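# Pull out and quarter-turn the right-side yellow rod

## Task

Find the yellow rod closest to the right arm, draw it outward until it stops at its full extension, then rotate it by 90 degrees so the player figures on it end up lying horizontal.

## Robot and tools

Robot: two six-joint arms, left_arm and right_arm, each ending in a parallel two-finger gripper with a wrist camera (cam_left_wrist, cam_right_wrist; fisheye, 672x504). The fingers point along the gripper's +z and close along its y axis. end_effector_position is the spot between the finger pads, roughly 1 cm short of the tips.

Frames: the scene frame has its origin at table-top height halfway between the nominal bases, +z up, +x out over the table, and left_arm on the +y side (image left/right does not follow these names). Measured bases: left_arm at (-0.028, +0.289, +0.027) m, right_arm at (-0.040, -0.349, +0.007) m, both nearly unrotated. Hand positions, orientations and wrist-camera poses in results are given in that arm's own base frame; the table is in the scene frame. Printed hand poses may be off by a few cm, more when reaching far.

Command row (used by execute_actions and move): one flat list of 14 numbers, each in [-1, 1], always covering both arms. First the 7 for left_arm, then the 7 for right_arm. Per arm: six joint numbers in this fixed order: wrist pitch (joint4), shoulder (joint2), wrist yaw (joint5), wrist roll (joint6), elbow (joint3), waist (joint1); then the gripper opening. Joint numbers are scaled offsets, not poses: 1.0 equals 2.224 rad for shoulder, elbow and waist, and 8.485 rad for the three wrist joints. They count from the arm's Joint targets as they stood when the action (or move) began, never from the previous row, so sending the same offset again moves the joint further. The opening is absolute: +1 fully open, -1 shut. A 0 in an opening slot is a real command, so resend the current value to leave a gripper alone; 0 on all joints of an arm re-sends its present targets.

Joint ranges (rad): waist -2.618..3.054, shoulder 0..3.142, elbow 0..3.142, wrist pitch -1.571..1.571, wrist yaw -1.571..1.571, wrist roll -2.094..2.094. An action asking any joint more than 0.059 rad past its range is rejected for both arms; a malformed action, or a failing first action, voids the whole call. Per control step a joint target may lead its measured angle by at most 0.339 rad (big joints) or 2.2 rad (wrist); targets that would shift the gripper over 200 mm get scaled back.

execute_actions(actions, cameras): actions is a list of actions; each action is a table of up to 15 rows, one row per 1/30 s step; a shorter table repeats its last row to fill 15 steps. Each action lasts 0.5 s. An empty list returns state plus all camera images and the scene number.

move(target, speed, blend, opening_speed, grip_force, blocking, cameras): target is one 14-number row or a list of up to 15 rows; every row in the list is an offset from the same starting Joint targets. All joints travel in step toward it (gripper paths are curved, no collision avoidance, minimum 0.5 s, capped at 10 s in total). speed: rad/s of the joint with farthest to travel, 0.01 to 12.57, default 0.5, one value or one per target. blend: corner rounding in rad per target, 0 means stop at each. opening_speed: how fast the opening command ramps, per second on the -1..+1 scale, at least 0.2. grip_force: newtons per finger pad, 10 to 50, one value or one per arm; persists; lower values close slowly. blocking=false returns after about 0.5 s while motion continues. The result adds a move: line such as done, off_target, moving, held or fault, plus limits=held if steps were withheld.

wait(seconds 0-10), stop() brakes a running move, zoom_image(camera, region=[x0,y0,x1,y1] pixels, each side at most 504) enlarges part of the latest image, read_manual gives licence text, finished_scene(scene 1-3) ends the scene irreversibly; after closing scene 1 make no further call in that reply. The scene must stay solved with the robot let go.

Results: Joint positions and Joint velocities per arm in the joint order above (rad, rad/s), then the finger-pad gap (m; 0.094 fully open). Joint targets are the base for your next offsets. Tool commands shows current gripper commands. grip_measured is the measured opening on the command scale (can read a bit wide empty, narrower than a gripped hard part). Joint torques follow position order without the gripper, positive toward larger angles, with offsets and noise; numbers 2, 5 and 6 wrap at ±28 N m. Calls with actions list joint positions at some steps. joint sent to its limit means a joint was clipped at its end. joint command not followed means the clearance check altered targets. MOTOR HOT appears near 75 °C; at 90 °C an OVER-TEMPERATURE FAULT folds that arm and idles it.

Avoid: striking the table or fixed parts hard (fails the scene), any contact or squeeze between the two arms, dropping or releasing moving parts, very hard pushes, strain on a camera cable, and long stretched or stalled poses that heat motors. To end a push, command targets back beyond the measured positions.

Each tool is called after "Call:" by a JSON object that holds its "fn" and its "kwargs", one argument or row to a line.

## Session

Call:
{"fn": "execute_actions", "kwargs": {
  "actions": []
}}

Scene clock: 0.00 s.
left_arm: end_effector_position=(+0.4067, +0.0376, +0.1163) grip_measured=+1.000 end_effector_quat_wxyz=(+0.597, -0.093, +0.793, +0.071) | right_arm: end_effector_position=(+0.3928, -0.0048, +0.1143) grip_measured=+1.000 end_effector_quat_wxyz=(+0.608, +0.033, +0.793, -0.013)
Joint names: [wrist pitch, shoulder, wrist yaw, wrist roll, elbow, waist]
Joint positions: left_arm=[0.845 1.542 -0.242 -0.068 0.409 -0.016 0.094] | right_arm=[0.909 1.498 0.082 0.042 0.325 0.023 0.094]
Joint velocities: within noise
Joint torques (N m): no reading
Heat: left arm: 47 °C; right arm: 40 °C.
Joint targets: left_arm=[0.833 1.540 -0.243 -0.068 0.411 -0.016] | right_arm=[0.899 1.495 0.080 0.043 0.328 0.023]
Tool commands: left_gripper/opening=+1.0 right_gripper/opening=+1.0
camera_calibration:
cam_left_wrist: T_world_to_cam=[[0.207287, -0.962694, 0.173931, -0.0790407], [-0.569143, -0.263281, -0.778948, 0.366677], [0.795681, 0.062474, -0.602485, -0.132805], [0, 0, 0, 1]] pos_world=[0.330746, 0.0287439, 0.219357]
cam_right_wrist: T_world_to_cam=[[-0.0674914, -0.98389, 0.165543, -0.00657283], [-0.627243, -0.0871895, -0.773928, 0.366259], [0.775894, -0.156069, -0.611254, -0.115862], [0, 0, 0, 1]] pos_world=[0.319186, 0.0073845, 0.213725]

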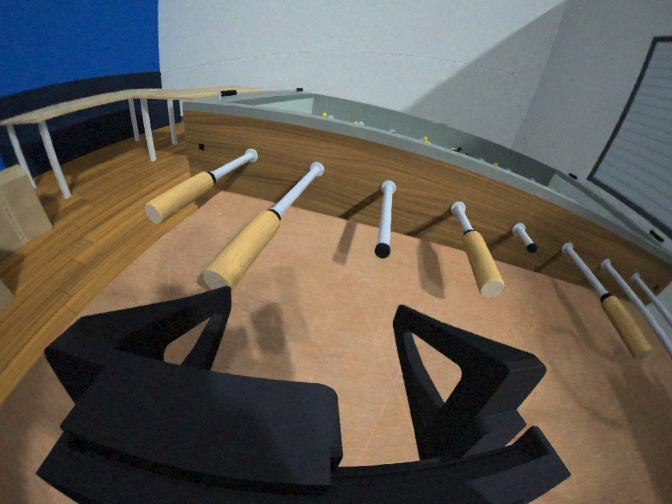

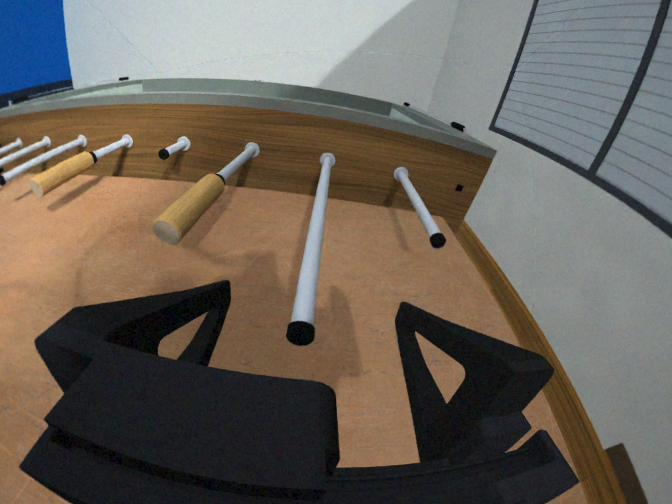

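Call:
{"fn": "zoom_image", "kwargs": {
  "camera": "cam_left_wrist",
  "region": [280, 80, 672, 300]
}}

Call:
{"fn": "zoom_image", "kwargs": {
  "camera": "cam_right_wrist",
  "region": [130, 70, 460, 350]
}}

Scaled by 1.286 from the camera's 672x504 image, which has a finer 960x720 frame.

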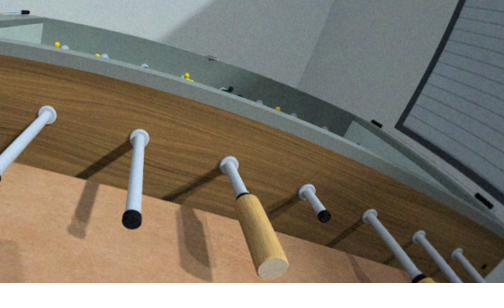

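Scaled by 1.527 from the camera's 672x504 image, which has a finer 960x720 frame.

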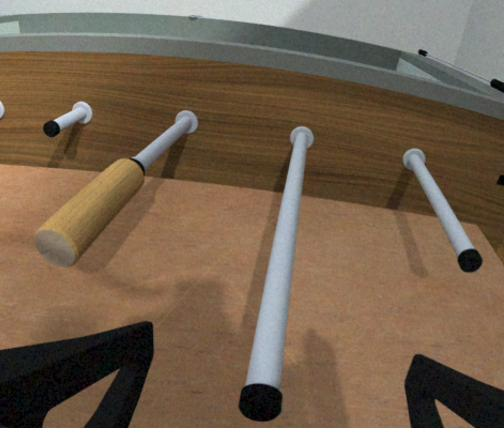

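Call:
{"fn": "move", "kwargs": {
  "target": [0,0,0,0,0,0,1,0.0763,0.3728,0.05,0.0874,0.2023,0.2017,0.6],
  "speed": 0.8,
  "cameras": ["cam_right_wrist","cam_left_wrist"]
}}

Scene clock: 78.27 s.
left_arm: end_effector_position=(+0.4067, +0.0376, +0.1163) grip_measured=+1.000 end_effector_quat_wxyz=(+0.597, -0.093, +0.793, +0.071) | right_arm: end_effector_position=(+0.4796, +0.1461, +0.0639) grip_measured=+0.602 end_effector_quat_wxyz=(+0.650, +0.274, +0.667, +0.241)
Joint names: [wrist pitch, shoulder, wrist yaw, wrist roll, elbow, waist]
Joint positions: left_arm=[0.845 1.542 -0.242 -0.068 0.409 -0.016 0.094] | right_arm=[1.482 2.295 0.502 0.767 0.769 0.468 0.075]
Joint torques (N m): left_arm=[1.87 -6.52 -0.06 0.02 5.55 -0.03] | right_arm=[2.29 -6.56 0.06 0.2 4.03 0.36]
Heat: left arm: 47 °C; right arm: 42 °C.
Joint targets: left_arm=[0.833 1.540 -0.243 -0.068 0.411 -0.016] | right_arm=[1.546 2.324 0.504 0.784 0.778 0.471]
move: off_target (right_arm); right_arm: the wrist pitch is farthest, 0.065 rad from its target
camera_calibration:
cam_left_wrist: T_world_to_cam=[[0.207287, -0.962694, 0.173931, -0.0790407], [-0.569143, -0.263281, -0.778948, 0.366677], [0.795681, 0.062474, -0.602485, -0.132805], [0, 0, 0, 1]] pos_world=[0.330746, 0.0287439, 0.219357]
cam_right_wrist: T_world_to_cam=[[-0.0993931, -0.839821, -0.533687, 0.195088], [-0.410666, 0.523156, -0.746767, 0.200115], [0.906352, 0.144944, -0.396884, -0.310741], [0, 0, 0, 1]] pos_world=[0.383211, 0.104188, 0.130227]

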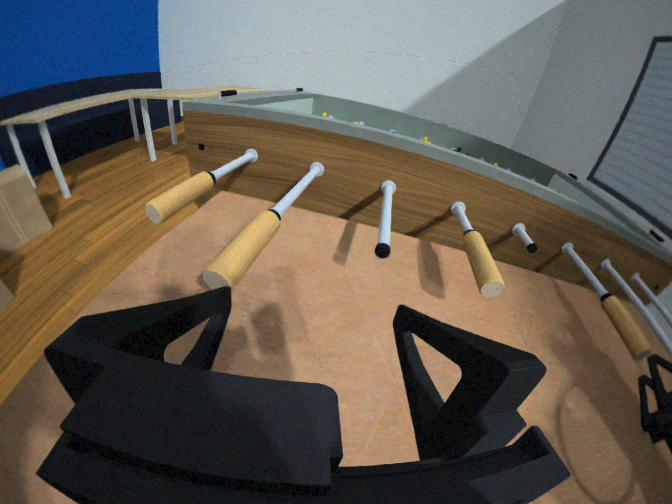

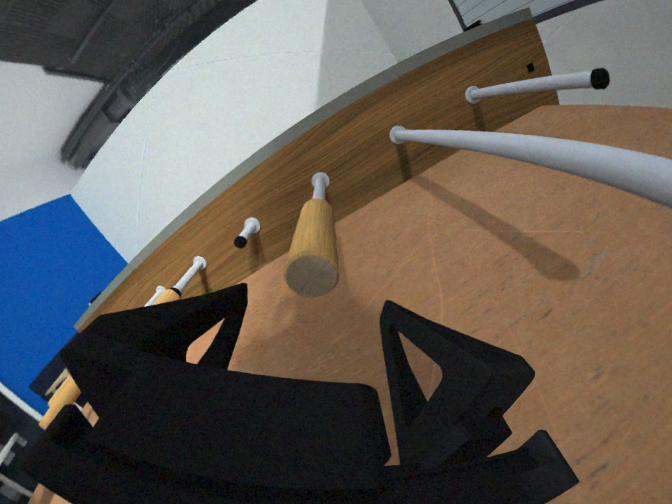

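Call:
{"fn": "move", "kwargs": {
  "target": [
    [0,0,0,0,0,0,1,-0.02475,0.0443,-0.01096,0,0.1524,-0.0415,0.6]
  ],
  "speed": 0.5,
  "cameras": ["cam_right_wrist"]
}}

Scene clock: 97.40 s.
left_arm: end_effector_position=(+0.4067, +0.0376, +0.1163) grip_measured=+1.000 end_effector_quat_wxyz=(+0.597, -0.093, +0.793, +0.071) | right_arm: end_effector_position=(+0.5581, +0.1470, +0.0896) grip_measured=+0.602 end_effector_quat_wxyz=(+0.672, +0.281, +0.631, +0.267)
Joint names: [wrist pitch, shoulder, wrist yaw, wrist roll, elbow, waist]
Joint positions: left_arm=[0.845 1.542 -0.242 -0.068 0.409 -0.016 0.094] | right_arm=[1.347 2.396 0.423 0.777 1.099 0.384 0.075]
Joint torques (N m): left_arm=[1.86 -6.45 -0.08 0.02 5.5 -0.06] | right_arm=[1.63 -8.5 -0.13 0.1 5.9 -0.44]
Heat: left arm: 47 °C; right arm: 46 °C.
Joint targets: left_arm=[0.833 1.540 -0.243 -0.068 0.411 -0.016] | right_arm=[1.336 2.423 0.411 0.785 1.117 0.379]
move: done
camera_calibration:
cam_right_wrist: T_world_to_cam=[[-0.0549378, -0.812706, -0.580079, 0.192691], [-0.343246, 0.560922, -0.753358, 0.208517], [0.937637, 0.157722, -0.309774, -0.399012], [0, 0, 0, 1]] pos_world=[0.456288, 0.102572, 0.14526]
Images, in order (width x height): cam_right_wrist 672x504.

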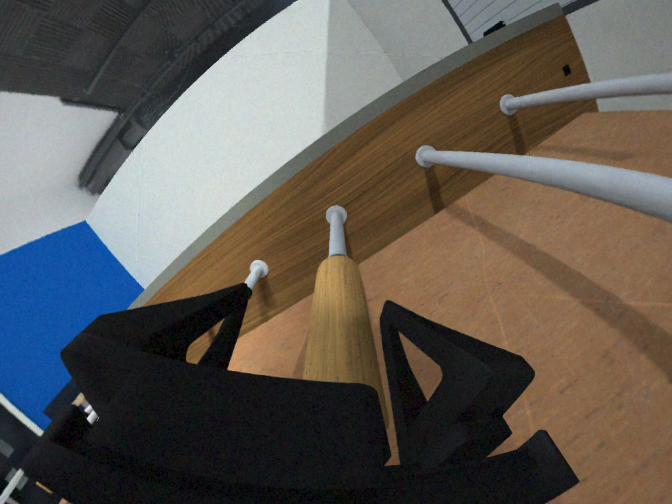

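Call:
{"fn": "move", "kwargs": {
  "target": [
    [0,0,0,0,0,0,1,-0.0012,0.0202,0,0,0,0,0.6],
    [0,0,0,0,0,0,1,-0.0012,0.0202,0,0,0,0,-0.42]
  ],
  "speed": 0.4,
  "opening_speed": 0.8,
  "cameras": ["cam_right_wrist"]
}}

Scene clock: 108.27 s.
left_arm: end_effector_position=(+0.4067, +0.0376, +0.1163) grip_measured=+1.000 end_effector_quat_wxyz=(+0.597, -0.093, +0.793, +0.071) | right_arm: end_effector_position=(+0.5576, +0.1477, +0.0646) grip_measured=-0.300 end_effector_quat_wxyz=(+0.660, +0.279, +0.649, +0.258)
Joint names: [wrist pitch, shoulder, wrist yaw, wrist roll, elbow, waist]
Joint positions: left_arm=[0.845 1.542 -0.242 -0.068 0.409 -0.016 0.094] | right_arm=[1.34 2.443 0.418 0.777 1.105 0.384 0.033]
Joint torques (N m): left_arm=[1.87 -6.52 -0.06 0.02 5.5 -0.05] | right_arm=[1.59 -8.72 -0.03 0.09 5.23 -0.46]
Heat: left arm: 47 °C; right arm: 45 °C.
Joint targets: left_arm=[0.833 1.540 -0.243 -0.068 0.411 -0.016] | right_arm=[1.326 2.468 0.411 0.784 1.117 0.379]
move: done
camera_calibration:
cam_right_wrist: T_world_to_cam=[[-0.0753633, -0.822988, -0.563037, 0.190559], [-0.378827, 0.545939, -0.747289, 0.210687], [0.922394, 0.156976, -0.352914, -0.394979], [0, 0, 0, 1]] pos_world=[0.458501, 0.103808, 0.125342]
Images, in order (width x height): cam_right_wrist 672x504.

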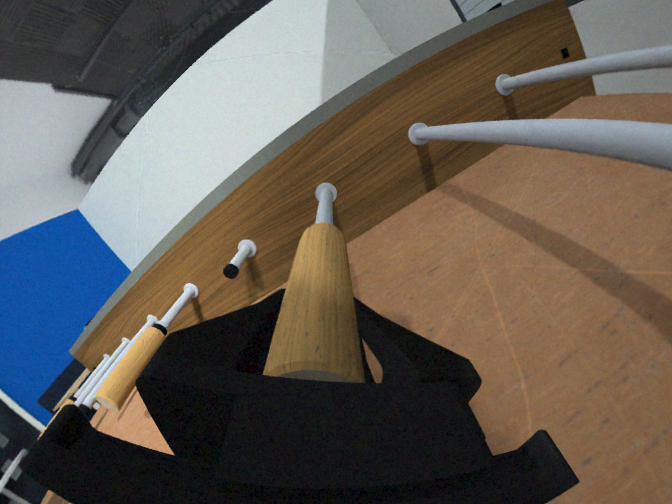

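Call:
{"fn": "move", "kwargs": {
  "target": [0,0,0,0,0,0,1,0,0,0,-0.187,0,0,-0.42],
  "speed": 0.9,
  "cameras": ["cam_right_wrist","cam_left_wrist"]
}}

Scene clock: 116.57 s.
left_arm: end_effector_position=(+0.4067, +0.0376, +0.1163) grip_measured=+1.000 end_effector_quat_wxyz=(+0.597, -0.093, +0.793, +0.071) | right_arm: end_effector_position=(+0.5577, +0.1386, +0.0641) grip_measured=-0.300 end_effector_quat_wxyz=(+0.642, -0.246, +0.663, -0.297)
Joint names: [wrist pitch, shoulder, wrist yaw, wrist roll, elbow, waist]
Joint positions: left_arm=[0.845 1.542 -0.242 -0.068 0.409 -0.016 0.094] | right_arm=[1.339 2.443 0.458 -0.789 1.105 0.381 0.033]
Joint torques (N m): left_arm=[1.85 -6.48 -0.07 0.02 5.56 -0.03] | right_arm=[1.59 -8.69 -0.47 -0.11 5.23 -0.16]
Heat: left arm: 47 °C; right arm: 44 °C.
Joint targets: left_arm=[0.833 1.540 -0.243 -0.068 0.411 -0.016] | right_arm=[1.326 2.468 0.411 -0.802 1.117 0.379]
move: off_target (right_arm); right_arm: the wrist yaw is farthest, 0.047 rad from its target
camera_calibration:
cam_left_wrist: T_world_to_cam=[[0.207287, -0.962694, 0.173931, -0.0790407], [-0.569143, -0.263281, -0.778948, 0.366677], [0.795681, 0.062474, -0.602485, -0.132805], [0, 0, 0, 1]] pos_world=[0.330746, 0.0287439, 0.219357]
cam_right_wrist: T_world_to_cam=[[-0.0932065, -0.561116, 0.822472, 0.067567], [-0.454464, -0.711016, -0.53658, 0.418219], [0.885875, -0.423797, -0.188736, -0.303509], [0, 0, 0, 1]] pos_world=[0.465234, 0.206647, 0.111553]

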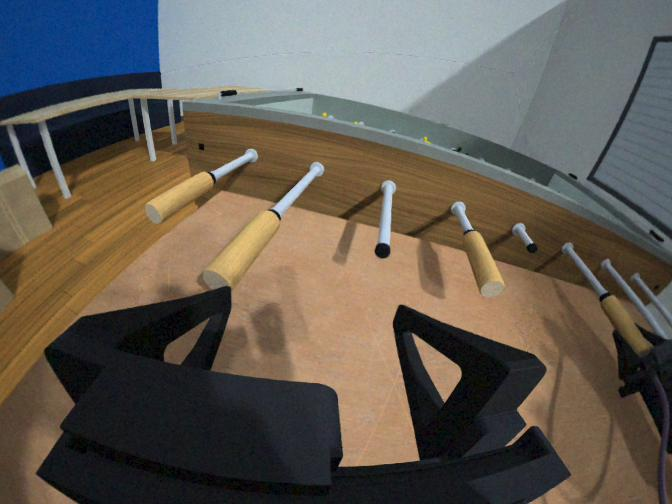

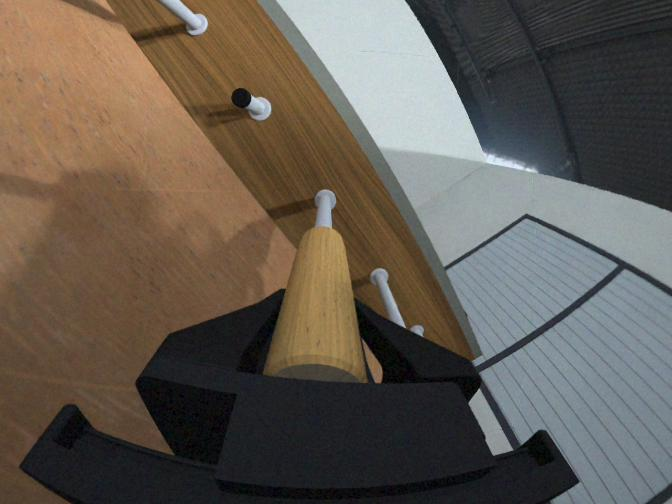

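Call:
{"fn": "move", "kwargs": {
  "target": [0,0,0,0,0,0,1,0.0233,-0.047,0.0095,0,-0.1362,0.0361,-0.42],
  "speed": 0.25,
  "cameras": ["cam_right_wrist"]
}}

Scene clock: 128.27 s.
left_arm: end_effector_position=(+0.4067, +0.0376, +0.1163) grip_measured=+1.000 end_effector_quat_wxyz=(+0.597, -0.093, +0.793, +0.071) | right_arm: end_effector_position=(+0.4972, +0.1405, +0.0612) grip_measured=-0.301 end_effector_quat_wxyz=(+0.634, -0.252, +0.667, -0.299)
Joint names: [wrist pitch, shoulder, wrist yaw, wrist roll, elbow, waist]
Joint positions: left_arm=[0.845 1.542 -0.242 -0.068 0.409 -0.016 0.094] | right_arm=[1.481 2.352 0.531 -0.792 0.851 0.451 0.033]
Joint torques (N m): left_arm=[1.86 -6.49 -0.08 0 5.48 -0.01] | right_arm=[2.07 -8.43 -0.38 -0.1 0.81 0.76]
Heat: left arm: 47 °C; right arm: 43 °C.
Joint targets: left_arm=[0.833 1.540 -0.243 -0.068 0.411 -0.016] | right_arm=[1.524 2.363 0.492 -0.802 0.815 0.459]
move: off_target (right_arm); right_arm: the wrist pitch is farthest, 0.043 rad from its target
camera_calibration:
cam_right_wrist: T_world_to_cam=[[-0.0790354, -0.550169, 0.831305, 0.0563287], [-0.466679, -0.71647, -0.518538, 0.396182], [0.880888, -0.428935, -0.200126, -0.24568], [0, 0, 0, 1]] pos_world=[0.405758, 0.209462, 0.109442]
Images, in order (width x height): cam_right_wrist 672x504.

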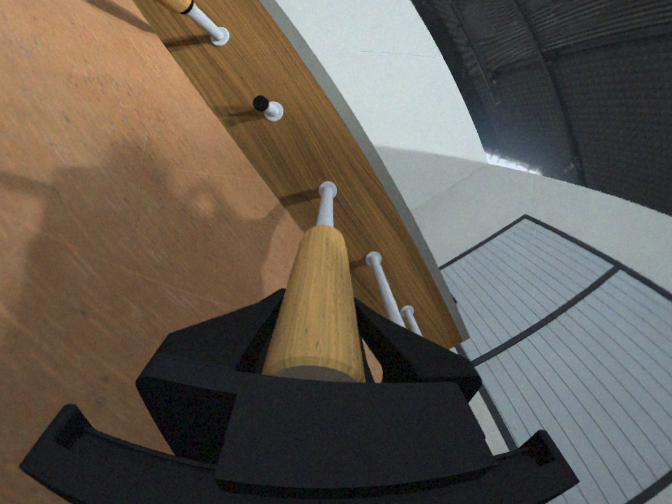

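Call:
{"fn": "move", "kwargs": {
  "target": [
    [0,0,0,0,0,0,1,0,0,0,0,0,0,0.45],
    [0,0,0,0,0,0,1,0,0,0,0.0945,0,0,0.45],
    [0,0,0,0,0,0,1,-0.1417,-0.1754,-0.0285,0.114,0.0967,-0.0382,0.45],
    [0,0,0,0,0,0,1,-0.2785,-0.0553,-0.058,0.1334,0.4694,-0.0769,0.45]
  ],
  "speed": 0.7,
  "blend": [0,0.05,0.1,0],
  "opening_speed": 1.5,
  "cameras": ["cam_right_wrist","cam_left_wrist"]
}}

Scene clock: 170.87 s.
left_arm: end_effector_position=(+0.4067, +0.0376, +0.1163) grip_measured=+1.000 end_effector_quat_wxyz=(+0.597, -0.093, +0.793, +0.071) | right_arm: end_effector_position=(+0.4928, +0.1498, +0.0571) grip_measured=+0.448 end_effector_quat_wxyz=(+0.169, +0.012, +0.984, +0.050)
Joint names: [wrist pitch, shoulder, wrist yaw, wrist roll, elbow, waist]
Joint positions: left_arm=[0.845 1.542 -0.242 -0.068 0.409 -0.016 0.094] | right_arm=[-0.83 2.217 0.008 0.32 1.829 0.296 0.068]
Joint torques (N m): left_arm=[1.85 -6.49 -0.06 0.01 5.49 -0.08] | right_arm=[0.75 -9.46 -0.06 0.1 8.73 -0.65]
Heat: left arm: 46 °C; right arm: 46 °C.
Joint targets: left_arm=[0.833 1.540 -0.243 -0.068 0.411 -0.016] | right_arm=[-0.840 2.240 0.000 0.330 1.859 0.288]
move: done
camera_calibration:
cam_left_wrist: T_world_to_cam=[[0.207287, -0.962694, 0.173931, -0.0790407], [-0.569143, -0.263281, -0.778948, 0.366677], [0.795681, 0.062474, -0.602485, -0.132805], [0, 0, 0, 1]] pos_world=[0.330746, 0.0287439, 0.219357]
cam_right_wrist: T_world_to_cam=[[0.144187, -0.989537, 0.00514454, 0.0675188], [-0.98781, -0.143623, 0.0600311, 0.536679], [-0.0586641, -0.0137375, -0.998183, 0.207733], [0, 0, 0, 1]] pos_world=[0.532588, 0.146746, 0.174791]

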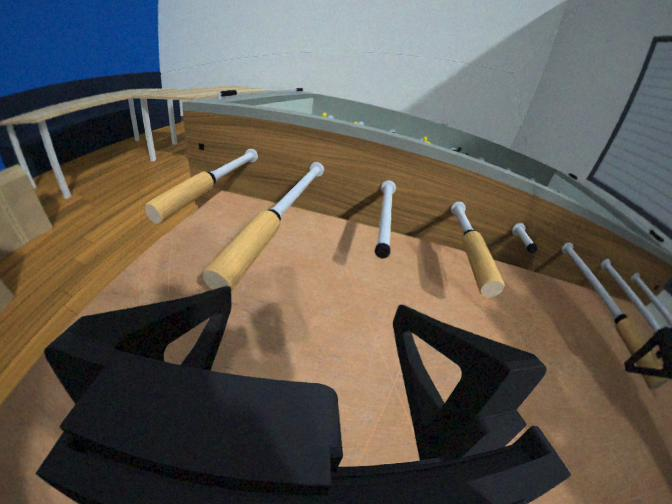

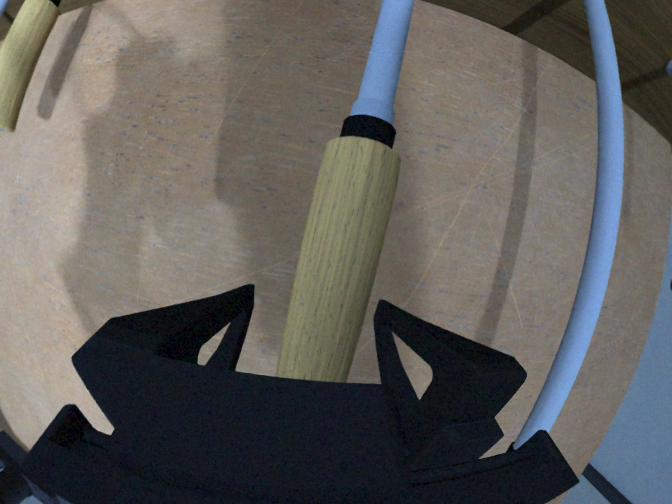

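Call:
{"fn": "move", "kwargs": {
  "target": [
    [0,0,0,0,0,0,1,0,0,0,0,0,0,-0.42],
    [0,0,0,0,0,0,1,0.0204,-0.1628,0,0.0088,-0.2406,0.0337,-0.42]
  ],
  "speed": 0.3,
  "opening_speed": 1,
  "cameras": ["cam_right_wrist"]
}}

Scene clock: 191.97 s.
left_arm: end_effector_position=(+0.4067, +0.0376, +0.1163) grip_measured=+1.000 end_effector_quat_wxyz=(+0.597, -0.093, +0.793, +0.071) | right_arm: end_effector_position=(+0.4635, +0.1514, +0.0598) grip_measured=-0.306 end_effector_quat_wxyz=(+0.257, +0.048, +0.962, +0.083)
Joint names: [wrist pitch, shoulder, wrist yaw, wrist roll, elbow, waist]
Joint positions: left_arm=[0.845 1.542 -0.242 -0.068 0.409 -0.016 0.094] | right_arm=[-0.428 1.965 0.033 0.416 1.367 0.326 0.033]
Joint torques (N m): left_arm=[1.86 -6.48 -0.08 0.02 5.49 -0.03] | right_arm=[-0.95 -16.54 -0.31 -0.11 3.29 3.36]
Heat: left arm: 46 °C; right arm: 42 °C.
Joint targets: left_arm=[0.833 1.540 -0.243 -0.068 0.411 -0.016] | right_arm=[-0.666 1.878 0.000 0.404 1.323 0.363]
move: off_target (right_arm); right_arm: the wrist pitch is farthest, 0.239 rad from its target
camera_calibration:
cam_right_wrist: T_world_to_cam=[[0.0808137, -0.995365, -0.0521405, 0.106909], [-0.989354, -0.0737538, -0.125458, 0.509003], [0.12103, 0.0617241, -0.990728, 0.113559], [0, 0, 0, 1]] pos_world=[0.481201, 0.136945, 0.181938]
Images, in order (width x height): cam_right_wrist 672x504.

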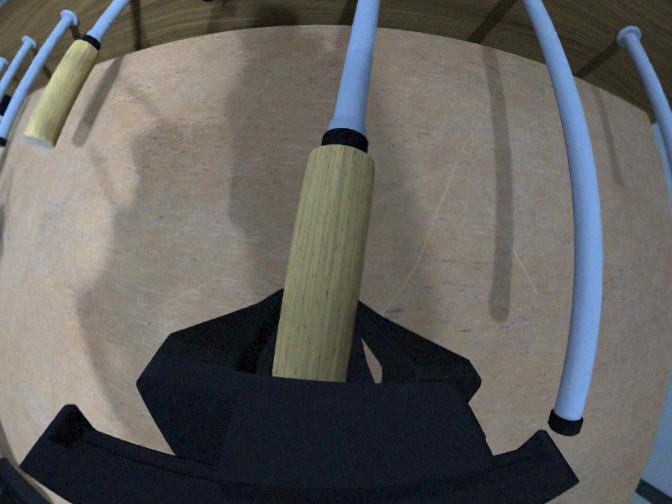

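Call:
{"fn": "move", "kwargs": {
  "target": [
    [0,0,0,0,0,0,1,0.022,0.036,0.0035,0,0.021,-0.0166,-0.42],
    [0,0,0,0,0,0,1,0.022,0.036,0.0035,0,0.021,-0.0166,0.4]
  ],
  "speed": 0.3,
  "opening_speed": 1,
  "cameras": ["cam_right_wrist","cam_left_wrist"]
}}

Scene clock: 206.50 s.
left_arm: end_effector_position=(+0.4067, +0.0376, +0.1163) grip_measured=+1.000 end_effector_quat_wxyz=(+0.597, -0.093, +0.793, +0.071) | right_arm: end_effector_position=(+0.4542, +0.1483, +0.0526) grip_measured=+0.398 end_effector_quat_wxyz=(+0.235, +0.047, +0.968, +0.075)
Joint names: [wrist pitch, shoulder, wrist yaw, wrist roll, elbow, waist]
Joint positions: left_arm=[0.845 1.542 -0.242 -0.068 0.409 -0.016 0.094] | right_arm=[-0.471 1.969 0.032 0.415 1.367 0.326 0.066]
Joint torques (N m): left_arm=[1.86 -6.49 -0.07 0.01 5.53 -0.03] | right_arm=[1.01 -10.15 0.03 -0.11 6.53 0.08]
Heat: left arm: 46 °C; right arm: 42 °C.
Joint targets: left_arm=[0.833 1.540 -0.243 -0.068 0.411 -0.016] | right_arm=[-0.480 1.958 0.030 0.405 1.370 0.326]
move: done; target 2's new numbers were sent with right_arm's wrist pitch 0.066 rad from that target
camera_calibration:
cam_left_wrist: T_world_to_cam=[[0.207287, -0.962694, 0.173931, -0.0790407], [-0.569143, -0.263281, -0.778948, 0.366677], [0.795681, 0.062474, -0.602485, -0.132805], [0, 0, 0, 1]] pos_world=[0.330746, 0.0287439, 0.219357]
cam_right_wrist: T_world_to_cam=[[0.0799558, -0.995978, -0.0404403, 0.104099], [-0.993853, -0.0765376, -0.0799848, 0.498896], [0.0765679, 0.046587, -0.995975, 0.130474], [0, 0, 0, 1]] pos_world=[0.477516, 0.135786, 0.174063]

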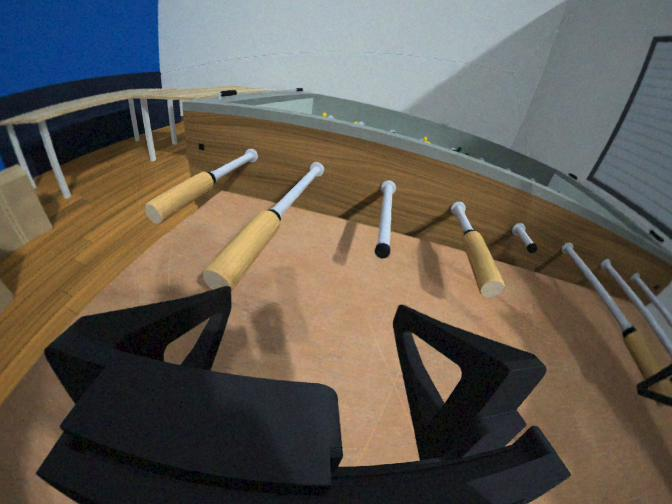

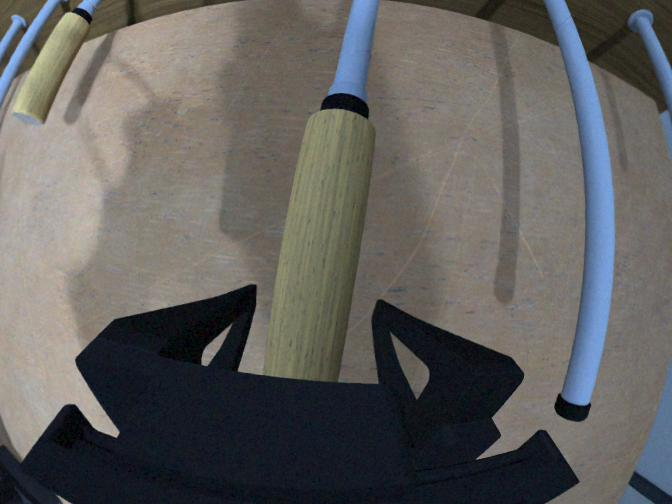

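Call:
{"fn": "finished_scene", "kwargs": {
  "scene": 2
}}

The scene is finished: the task was done.


## Next scene

The same job, from a new start.

Call:
{"fn": "execute_actions", "kwargs": {
  "actions": []
}}

Call:
{"fn": "zoom_image", "kwargs": {
  "camera": "cam_left_wrist",
  "region": [280, 80, 672, 374]
}}

Scene clock: 0.00 s.
left_arm: end_effector_position=(+0.4148, +0.0165, +0.1259) grip_measured=+1.000 end_effector_quat_wxyz=(+0.618, -0.002, +0.786, +0.007) | right_arm: end_effector_position=(+0.3922, -0.0470, +0.1045) grip_measured=+1.000 end_effector_quat_wxyz=(+0.587, +0.099, +0.798, -0.097)
Joint names: [wrist pitch, shoulder, wrist yaw, wrist roll, elbow, waist]
Joint positions: left_arm=[0.901 1.55 0.039 0.018 0.411 0.054 0.094] | right_arm=[0.87 1.537 0.277 0.046 0.357 0.003 0.094]
Joint velocities: within noise
Joint torques (N m): no reading
Heat: left arm: 44 °C; right arm: 37 °C.
Joint targets: left_arm=[0.889 1.548 0.039 0.019 0.413 0.054] | right_arm=[0.861 1.534 0.278 0.048 0.360 0.003]
Tool commands: left_gripper/opening=+1.0 right_gripper/opening=+1.0
camera_calibration:
cam_left_wrist: T_world_to_cam=[[-0.0177666, -0.985889, 0.166453, -0.00796993], [-0.580802, -0.125334, -0.804339, 0.378982], [0.813851, -0.110967, -0.570379, -0.140833], [0, 0, 0, 1]] pos_world=[0.334589, 0.0240143, 0.225829]
cam_right_wrist: T_world_to_cam=[[-0.259579, -0.939623, 0.222998, 0.0249194], [-0.669667, 0.00876005, -0.74261, 0.372385], [0.695819, -0.3421, -0.631508, -0.103244], [0, 0, 0, 1]] pos_world=[0.327681, -0.015167, 0.20578]

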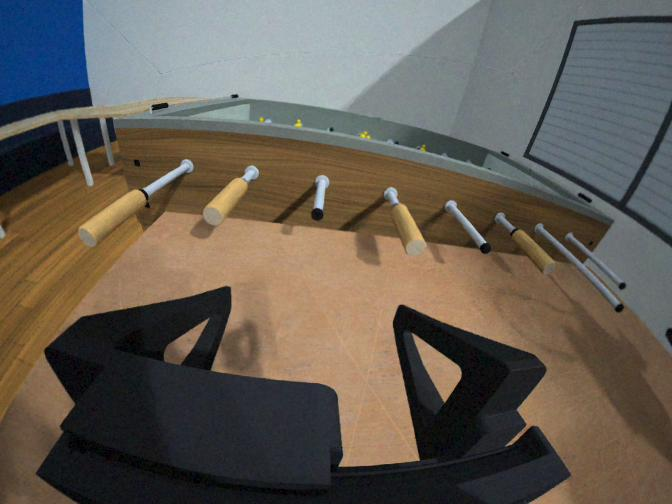

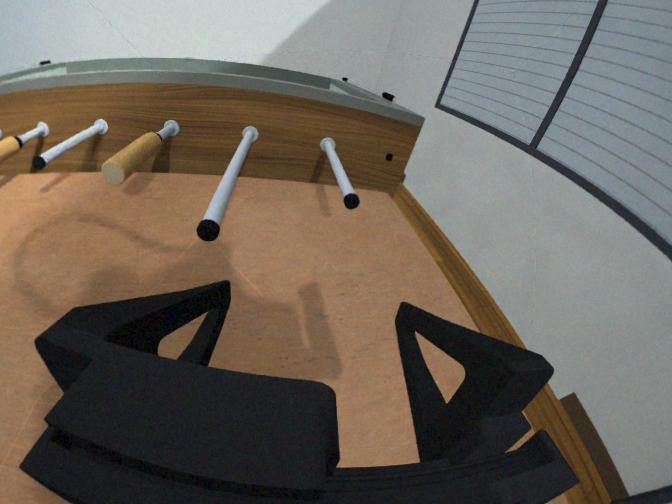

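Scaled by 1.286 from the camera's 672x504 image, which has a finer 960x720 frame.

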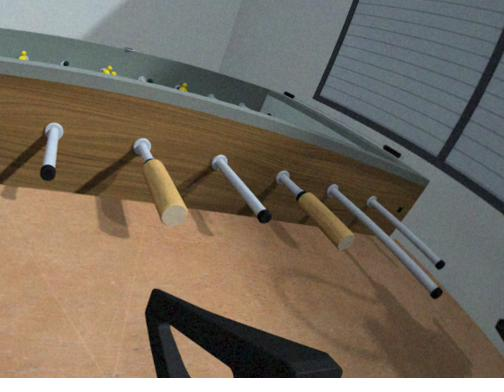

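Call:
{"fn": "move", "kwargs": {
  "target": [0,0,0,0,0,0,1,0.0528,0.4267,0.0238,0.0869,0.3615,0.1965,0.6],
  "speed": 0.9,
  "cameras": ["cam_right_wrist"]
}}

Scene clock: 18.23 s.
left_arm: end_effector_position=(+0.4148, +0.0165, +0.1259) grip_measured=+1.000 end_effector_quat_wxyz=(+0.618, -0.002, +0.786, +0.007) | right_arm: end_effector_position=(+0.5557, +0.1751, +0.0707) grip_measured=+0.602 end_effector_quat_wxyz=(+0.664, +0.280, +0.644, +0.257)
Joint names: [wrist pitch, shoulder, wrist yaw, wrist roll, elbow, waist]
Joint positions: left_arm=[0.901 1.55 0.039 0.018 0.411 0.054 0.094] | right_arm=[1.313 2.449 0.49 0.772 1.151 0.45 0.075]
Joint torques (N m): left_arm=[1.86 -6.75 0 0.02 5.63 -0.05] | right_arm=[1.62 -8.38 -0.08 0.13 5.41 -0.79]
Heat: left arm: 44 °C; right arm: 39 °C.
Joint targets: left_arm=[0.889 1.548 0.039 0.019 0.413 0.054] | right_arm=[1.309 2.483 0.479 0.785 1.164 0.440]
move: done
camera_calibration:
cam_right_wrist: T_world_to_cam=[[-0.0748752, -0.822242, -0.564191, 0.216088], [-0.36748, 0.548713, -0.750915, 0.193059], [0.927013, 0.151104, -0.343242, -0.397561], [0, 0, 0, 1]] pos_world=[0.455669, 0.131816, 0.130426]
Images, in order (width x height): cam_right_wrist 672x504.

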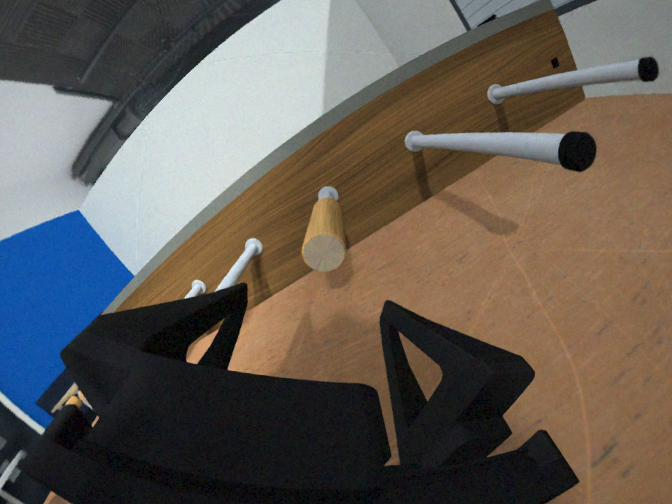

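Call:
{"fn": "move", "kwargs": {
  "target": [
    [0,0,0,0,0,0,1,-0.0488,0.1358,-0.0111,0,0.3152,-0.0447,0.6]
  ],
  "speed": 0.5,
  "cameras": ["cam_right_wrist"]
}}

Scene clock: 36.07 s.
left_arm: end_effector_position=(+0.4148, +0.0165, +0.1259) grip_measured=+1.000 end_effector_quat_wxyz=(+0.618, -0.002, +0.786, +0.007) | right_arm: end_effector_position=(+0.6811, +0.1749, +0.0782) grip_measured=+0.602 end_effector_quat_wxyz=(+0.672, +0.284, +0.631, +0.264)
Joint names: [wrist pitch, shoulder, wrist yaw, wrist roll, elbow, waist]
Joint positions: left_arm=[0.901 1.55 0.039 0.018 0.411 0.054 0.094] | right_arm=[0.943 2.744 0.397 0.779 1.848 0.349 0.075]
Joint torques (N m): left_arm=[1.86 -6.83 0 0.01 5.63 -0.02] | right_arm=[1.24 -10.81 -0.11 0.09 7.61 -0.75]
Heat: left arm: 44 °C; right arm: 40 °C.
Joint targets: left_arm=[0.889 1.548 0.039 0.019 0.413 0.054] | right_arm=[0.895 2.785 0.385 0.785 1.865 0.341]
move: off_target (right_arm); right_arm: the wrist pitch is farthest, 0.048 rad from its target
camera_calibration:
cam_right_wrist: T_world_to_cam=[[-0.0631964, -0.811762, -0.580559, 0.22101], [-0.339357, 0.564537, -0.75242, 0.223072], [0.938533, 0.149466, -0.311154, -0.521256], [0, 0, 0, 1]] pos_world=[0.578884, 0.131385, 0.133962]
Images, in order (width x height): cam_right_wrist 672x504.

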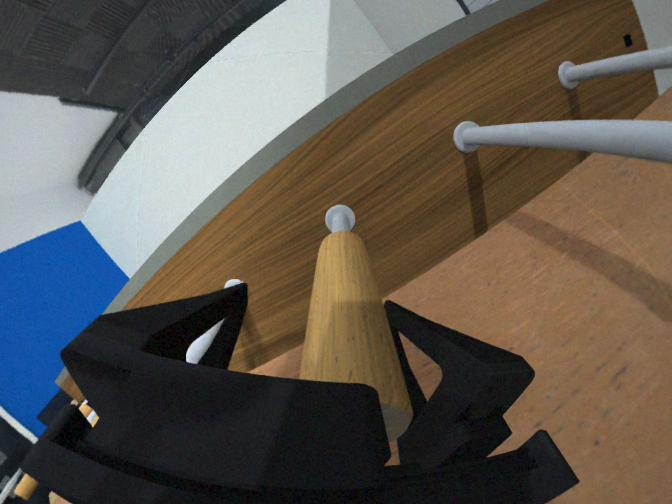

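Call:
{"fn": "move", "kwargs": {
  "target": [
    [0,0,0,0,0,0,1,-0.0065,0.002,0,0,0,-0.0045,0.6],
    [0,0,0,0,0,0,1,-0.0065,0.002,0,0,0,-0.0045,-0.42]
  ],
  "speed": 0.4,
  "opening_speed": 0.8,
  "cameras": ["cam_right_wrist"]
}}

Scene clock: 42.80 s.
left_arm: end_effector_position=(+0.4148, +0.0165, +0.1259) grip_measured=+1.000 end_effector_quat_wxyz=(+0.618, -0.002, +0.786, +0.007) | right_arm: end_effector_position=(+0.6832, +0.1709, +0.0662) grip_measured=-0.329 end_effector_quat_wxyz=(+0.659, +0.290, +0.646, +0.253)
Joint names: [wrist pitch, shoulder, wrist yaw, wrist roll, elbow, waist]
Joint positions: left_arm=[0.901 1.55 0.039 0.018 0.411 0.054 0.094] | right_arm=[0.889 2.748 0.4 0.789 1.856 0.344 0.032]
Joint torques (N m): left_arm=[1.85 -6.79 0 0.02 5.71 -0.01] | right_arm=[1.25 -10.78 -0.11 -0.04 6.9 -1.11]
Heat: left arm: 44 °C; right arm: 40 °C.
Joint targets: left_arm=[0.889 1.548 0.039 0.019 0.413 0.054] | right_arm=[0.839 2.790 0.385 0.785 1.865 0.331]
move: off_target (right_arm); target 2's new numbers were sent with right_arm's wrist pitch 0.082 rad from that target; right_arm: the wrist pitch is farthest, 0.049 rad from its target
camera_calibration:
cam_right_wrist: T_world_to_cam=[[-0.0968239, -0.815272, -0.570926, 0.233875], [-0.369747, 0.562033, -0.739869, 0.237416], [0.924074, 0.139461, -0.355863, -0.511828], [0, 0, 0, 1]] pos_world=[0.583395, 0.128616, 0.127041]
Images, in order (width x height): cam_right_wrist 672x504.

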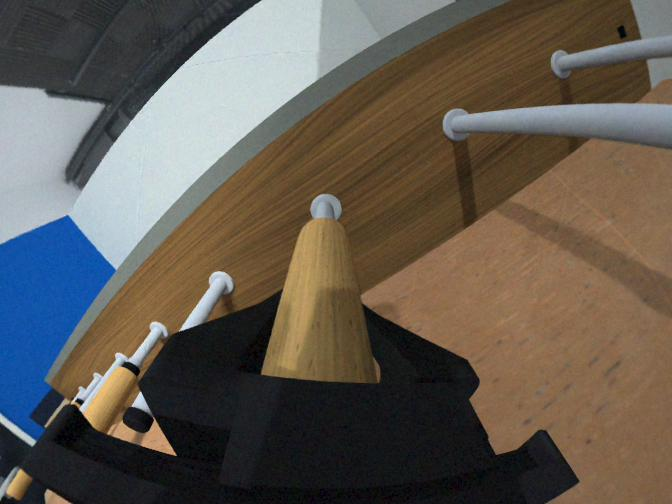

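Call:
{"fn": "move", "kwargs": {
  "target": [
    [0,0,0,0,0,0,1,0,0,0,-0.1865,0,0,-0.42],
    [0,0,0,0,0,0,1,0.053,-0.1358,0.0119,-0.1865,-0.3152,0.0504,-0.42],
    [0,0,0,0,0,0,1,0.0777,-0.1855,0.0257,-0.1865,-0.4589,0.1021,-0.42]
  ],
  "speed": [0.9,0.45,0.3],
  "blend": [0.01,0.05,0],
  "cameras": ["cam_right_wrist","cam_left_wrist"]
}}

Scene clock: 68.70 s.
left_arm: end_effector_position=(+0.4148, +0.0165, +0.1259) grip_measured=+1.000 end_effector_quat_wxyz=(+0.618, -0.002, +0.786, +0.007) | right_arm: end_effector_position=(+0.5068, +0.1639, +0.0579) grip_measured=-0.330 end_effector_quat_wxyz=(+0.632, -0.247, +0.669, -0.304)
Joint names: [wrist pitch, shoulder, wrist yaw, wrist roll, elbow, waist]
Joint positions: left_arm=[0.901 1.55 0.039 0.018 0.411 0.054 0.094] | right_arm=[1.429 2.396 0.597 -0.791 0.948 0.502 0.031]
Joint torques (N m): left_arm=[1.85 -6.8 -0.01 0 5.64 -0.02] | right_arm=[2.27 -11.45 0.12 -0.03 -4.05 5.01]
Heat: left arm: 44 °C; right arm: 40 °C.
Joint targets: left_arm=[0.889 1.548 0.039 0.019 0.413 0.054] | right_arm=[1.499 2.377 0.603 -0.797 0.844 0.558]
move: off_target (right_arm); right_arm: the elbow is farthest, 0.104 rad from its target
camera_calibration:
cam_left_wrist: T_world_to_cam=[[-0.0177666, -0.985889, 0.166453, -0.00796993], [-0.580802, -0.125334, -0.804339, 0.378982], [0.813851, -0.110967, -0.570379, -0.140833], [0, 0, 0, 1]] pos_world=[0.334589, 0.0240143, 0.225829]
cam_right_wrist: T_world_to_cam=[[-0.0884685, -0.549999, 0.830466, 0.0775065], [-0.476125, -0.70897, -0.520256, 0.419333], [0.874916, -0.441432, -0.199147, -0.239775], [0, 0, 0, 1]] pos_world=[0.416295, 0.234079, 0.106044]

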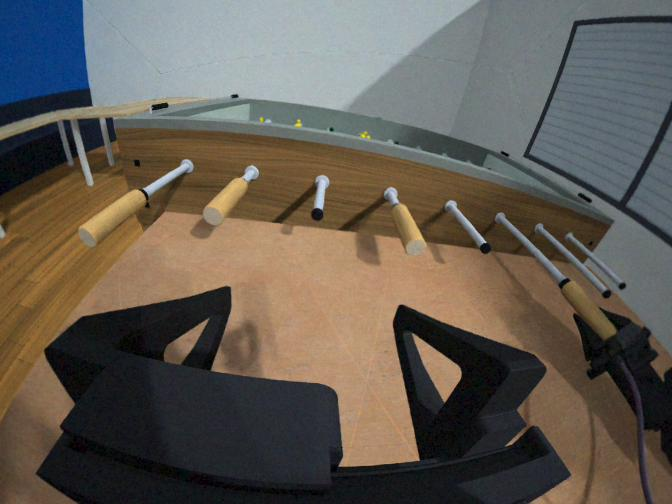

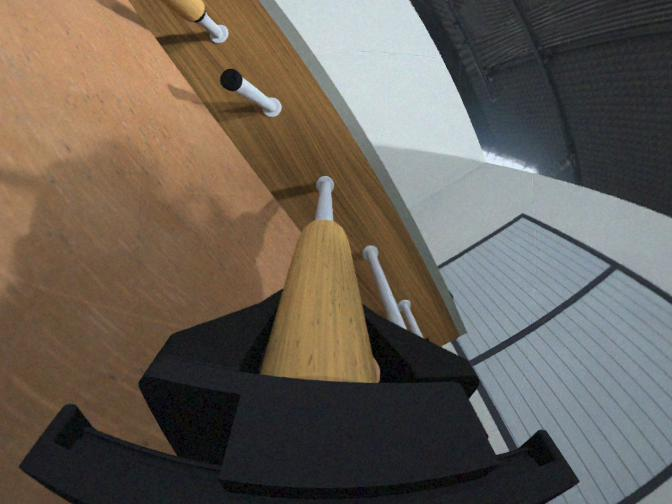

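Call:
{"fn": "move", "kwargs": {
  "target": [
    [0,0,0,0,0,0,1,0,0,-0.005,0,0,-0.021,-0.42],
    [0,0,0,0,0,0,1,-0.0107,-0.04,-0.0033,0,-0.031,-0.0126,-0.42]
  ],
  "speed": 0.25,
  "cameras": ["cam_right_wrist"]
}}

Scene clock: 79.57 s.
left_arm: end_effector_position=(+0.4148, +0.0165, +0.1259) grip_measured=+1.000 end_effector_quat_wxyz=(+0.618, -0.002, +0.786, +0.007) | right_arm: end_effector_position=(+0.5058, +0.1581, +0.0622) grip_measured=-0.330 end_effector_quat_wxyz=(+0.617, -0.268, +0.673, -0.307)
Joint names: [wrist pitch, shoulder, wrist yaw, wrist roll, elbow, waist]
Joint positions: left_arm=[0.901 1.55 0.039 0.018 0.411 0.054 0.094] | right_arm=[1.363 2.338 0.568 -0.808 0.917 0.485 0.031]
Joint torques (N m): left_arm=[1.85 -6.76 0.01 0.01 5.68 -0.06] | right_arm=[2.06 -13.91 0.14 0.12 -6.87 4.01]
Heat: left arm: 44 °C; right arm: 41 °C.
Joint targets: left_arm=[0.889 1.548 0.039 0.019 0.413 0.054] | right_arm=[1.408 2.288 0.575 -0.797 0.775 0.530]
move: off_target (right_arm); right_arm: the elbow is farthest, 0.142 rad from its target
camera_calibration:
cam_right_wrist: T_world_to_cam=[[-0.050685, -0.520855, 0.852139, 0.0455352], [-0.485715, -0.732676, -0.476725, 0.423033], [0.872646, -0.43806, -0.215851, -0.238941], [0, 0, 0, 1]] pos_world=[0.416292, 0.228993, 0.111292]
Images, in order (width x height): cam_right_wrist 672x504.

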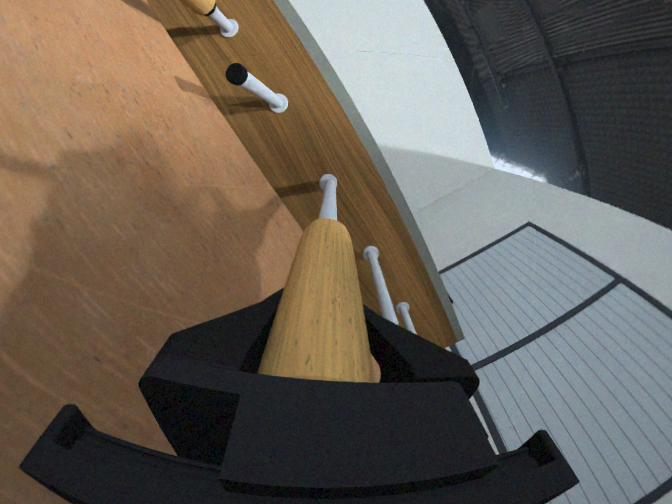

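Call:
{"fn": "move", "kwargs": {
  "target": [
    [0,0,0,0,0,0,1,-0.003,0.0189,-0.0008,-0.001,0.054,-0.019,-0.42],
    [0,0,0,0,0,0,1,-0.003,0.0189,-0.0008,-0.001,0.054,-0.019,0.3]
  ],
  "speed": 0.3,
  "opening_speed": 0.9,
  "cameras": ["cam_right_wrist"]
}}

Scene clock: 87.03 s.
left_arm: end_effector_position=(+0.4148, +0.0165, +0.1259) grip_measured=+1.000 end_effector_quat_wxyz=(+0.618, -0.002, +0.786, +0.007) | right_arm: end_effector_position=(+0.5036, +0.1577, +0.0618) grip_measured=+0.297 end_effector_quat_wxyz=(+0.617, -0.269, +0.672, -0.309)
Joint names: [wrist pitch, shoulder, wrist yaw, wrist roll, elbow, waist]
Joint positions: left_arm=[0.901 1.55 0.039 0.018 0.411 0.054 0.094] | right_arm=[1.373 2.338 0.571 -0.815 0.908 0.487 0.061]
Joint torques (N m): left_arm=[1.84 -6.76 -0.01 0.03 5.63 -0.09] | right_arm=[1.74 -10.32 0.04 0.1 2.85 0.03]
Heat: left arm: 44 °C; right arm: 42 °C.
Joint targets: left_arm=[0.889 1.548 0.039 0.019 0.413 0.054] | right_arm=[1.383 2.330 0.568 -0.806 0.895 0.487]
move: done; target 2's new numbers were sent with right_arm's elbow 0.037 rad from that target
camera_calibration:
cam_right_wrist: T_world_to_cam=[[-0.0518948, -0.516116, 0.854945, 0.0453471], [-0.485865, -0.734898, -0.473138, 0.421587], [0.872492, -0.439941, -0.212626, -0.237144], [0, 0, 0, 1]] pos_world=[0.414094, 0.228898, 0.110277]
Images, in order (width x height): cam_right_wrist 672x504.

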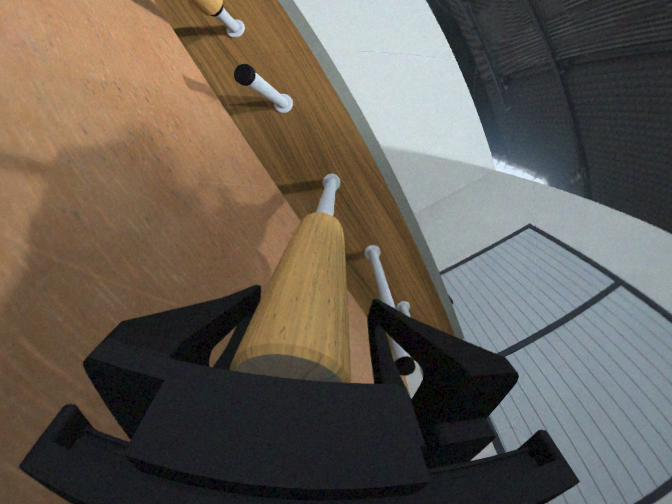

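Call:
{"fn": "finished_scene", "kwargs": {
  "scene": 3
}}

The scene is finished: the task was done.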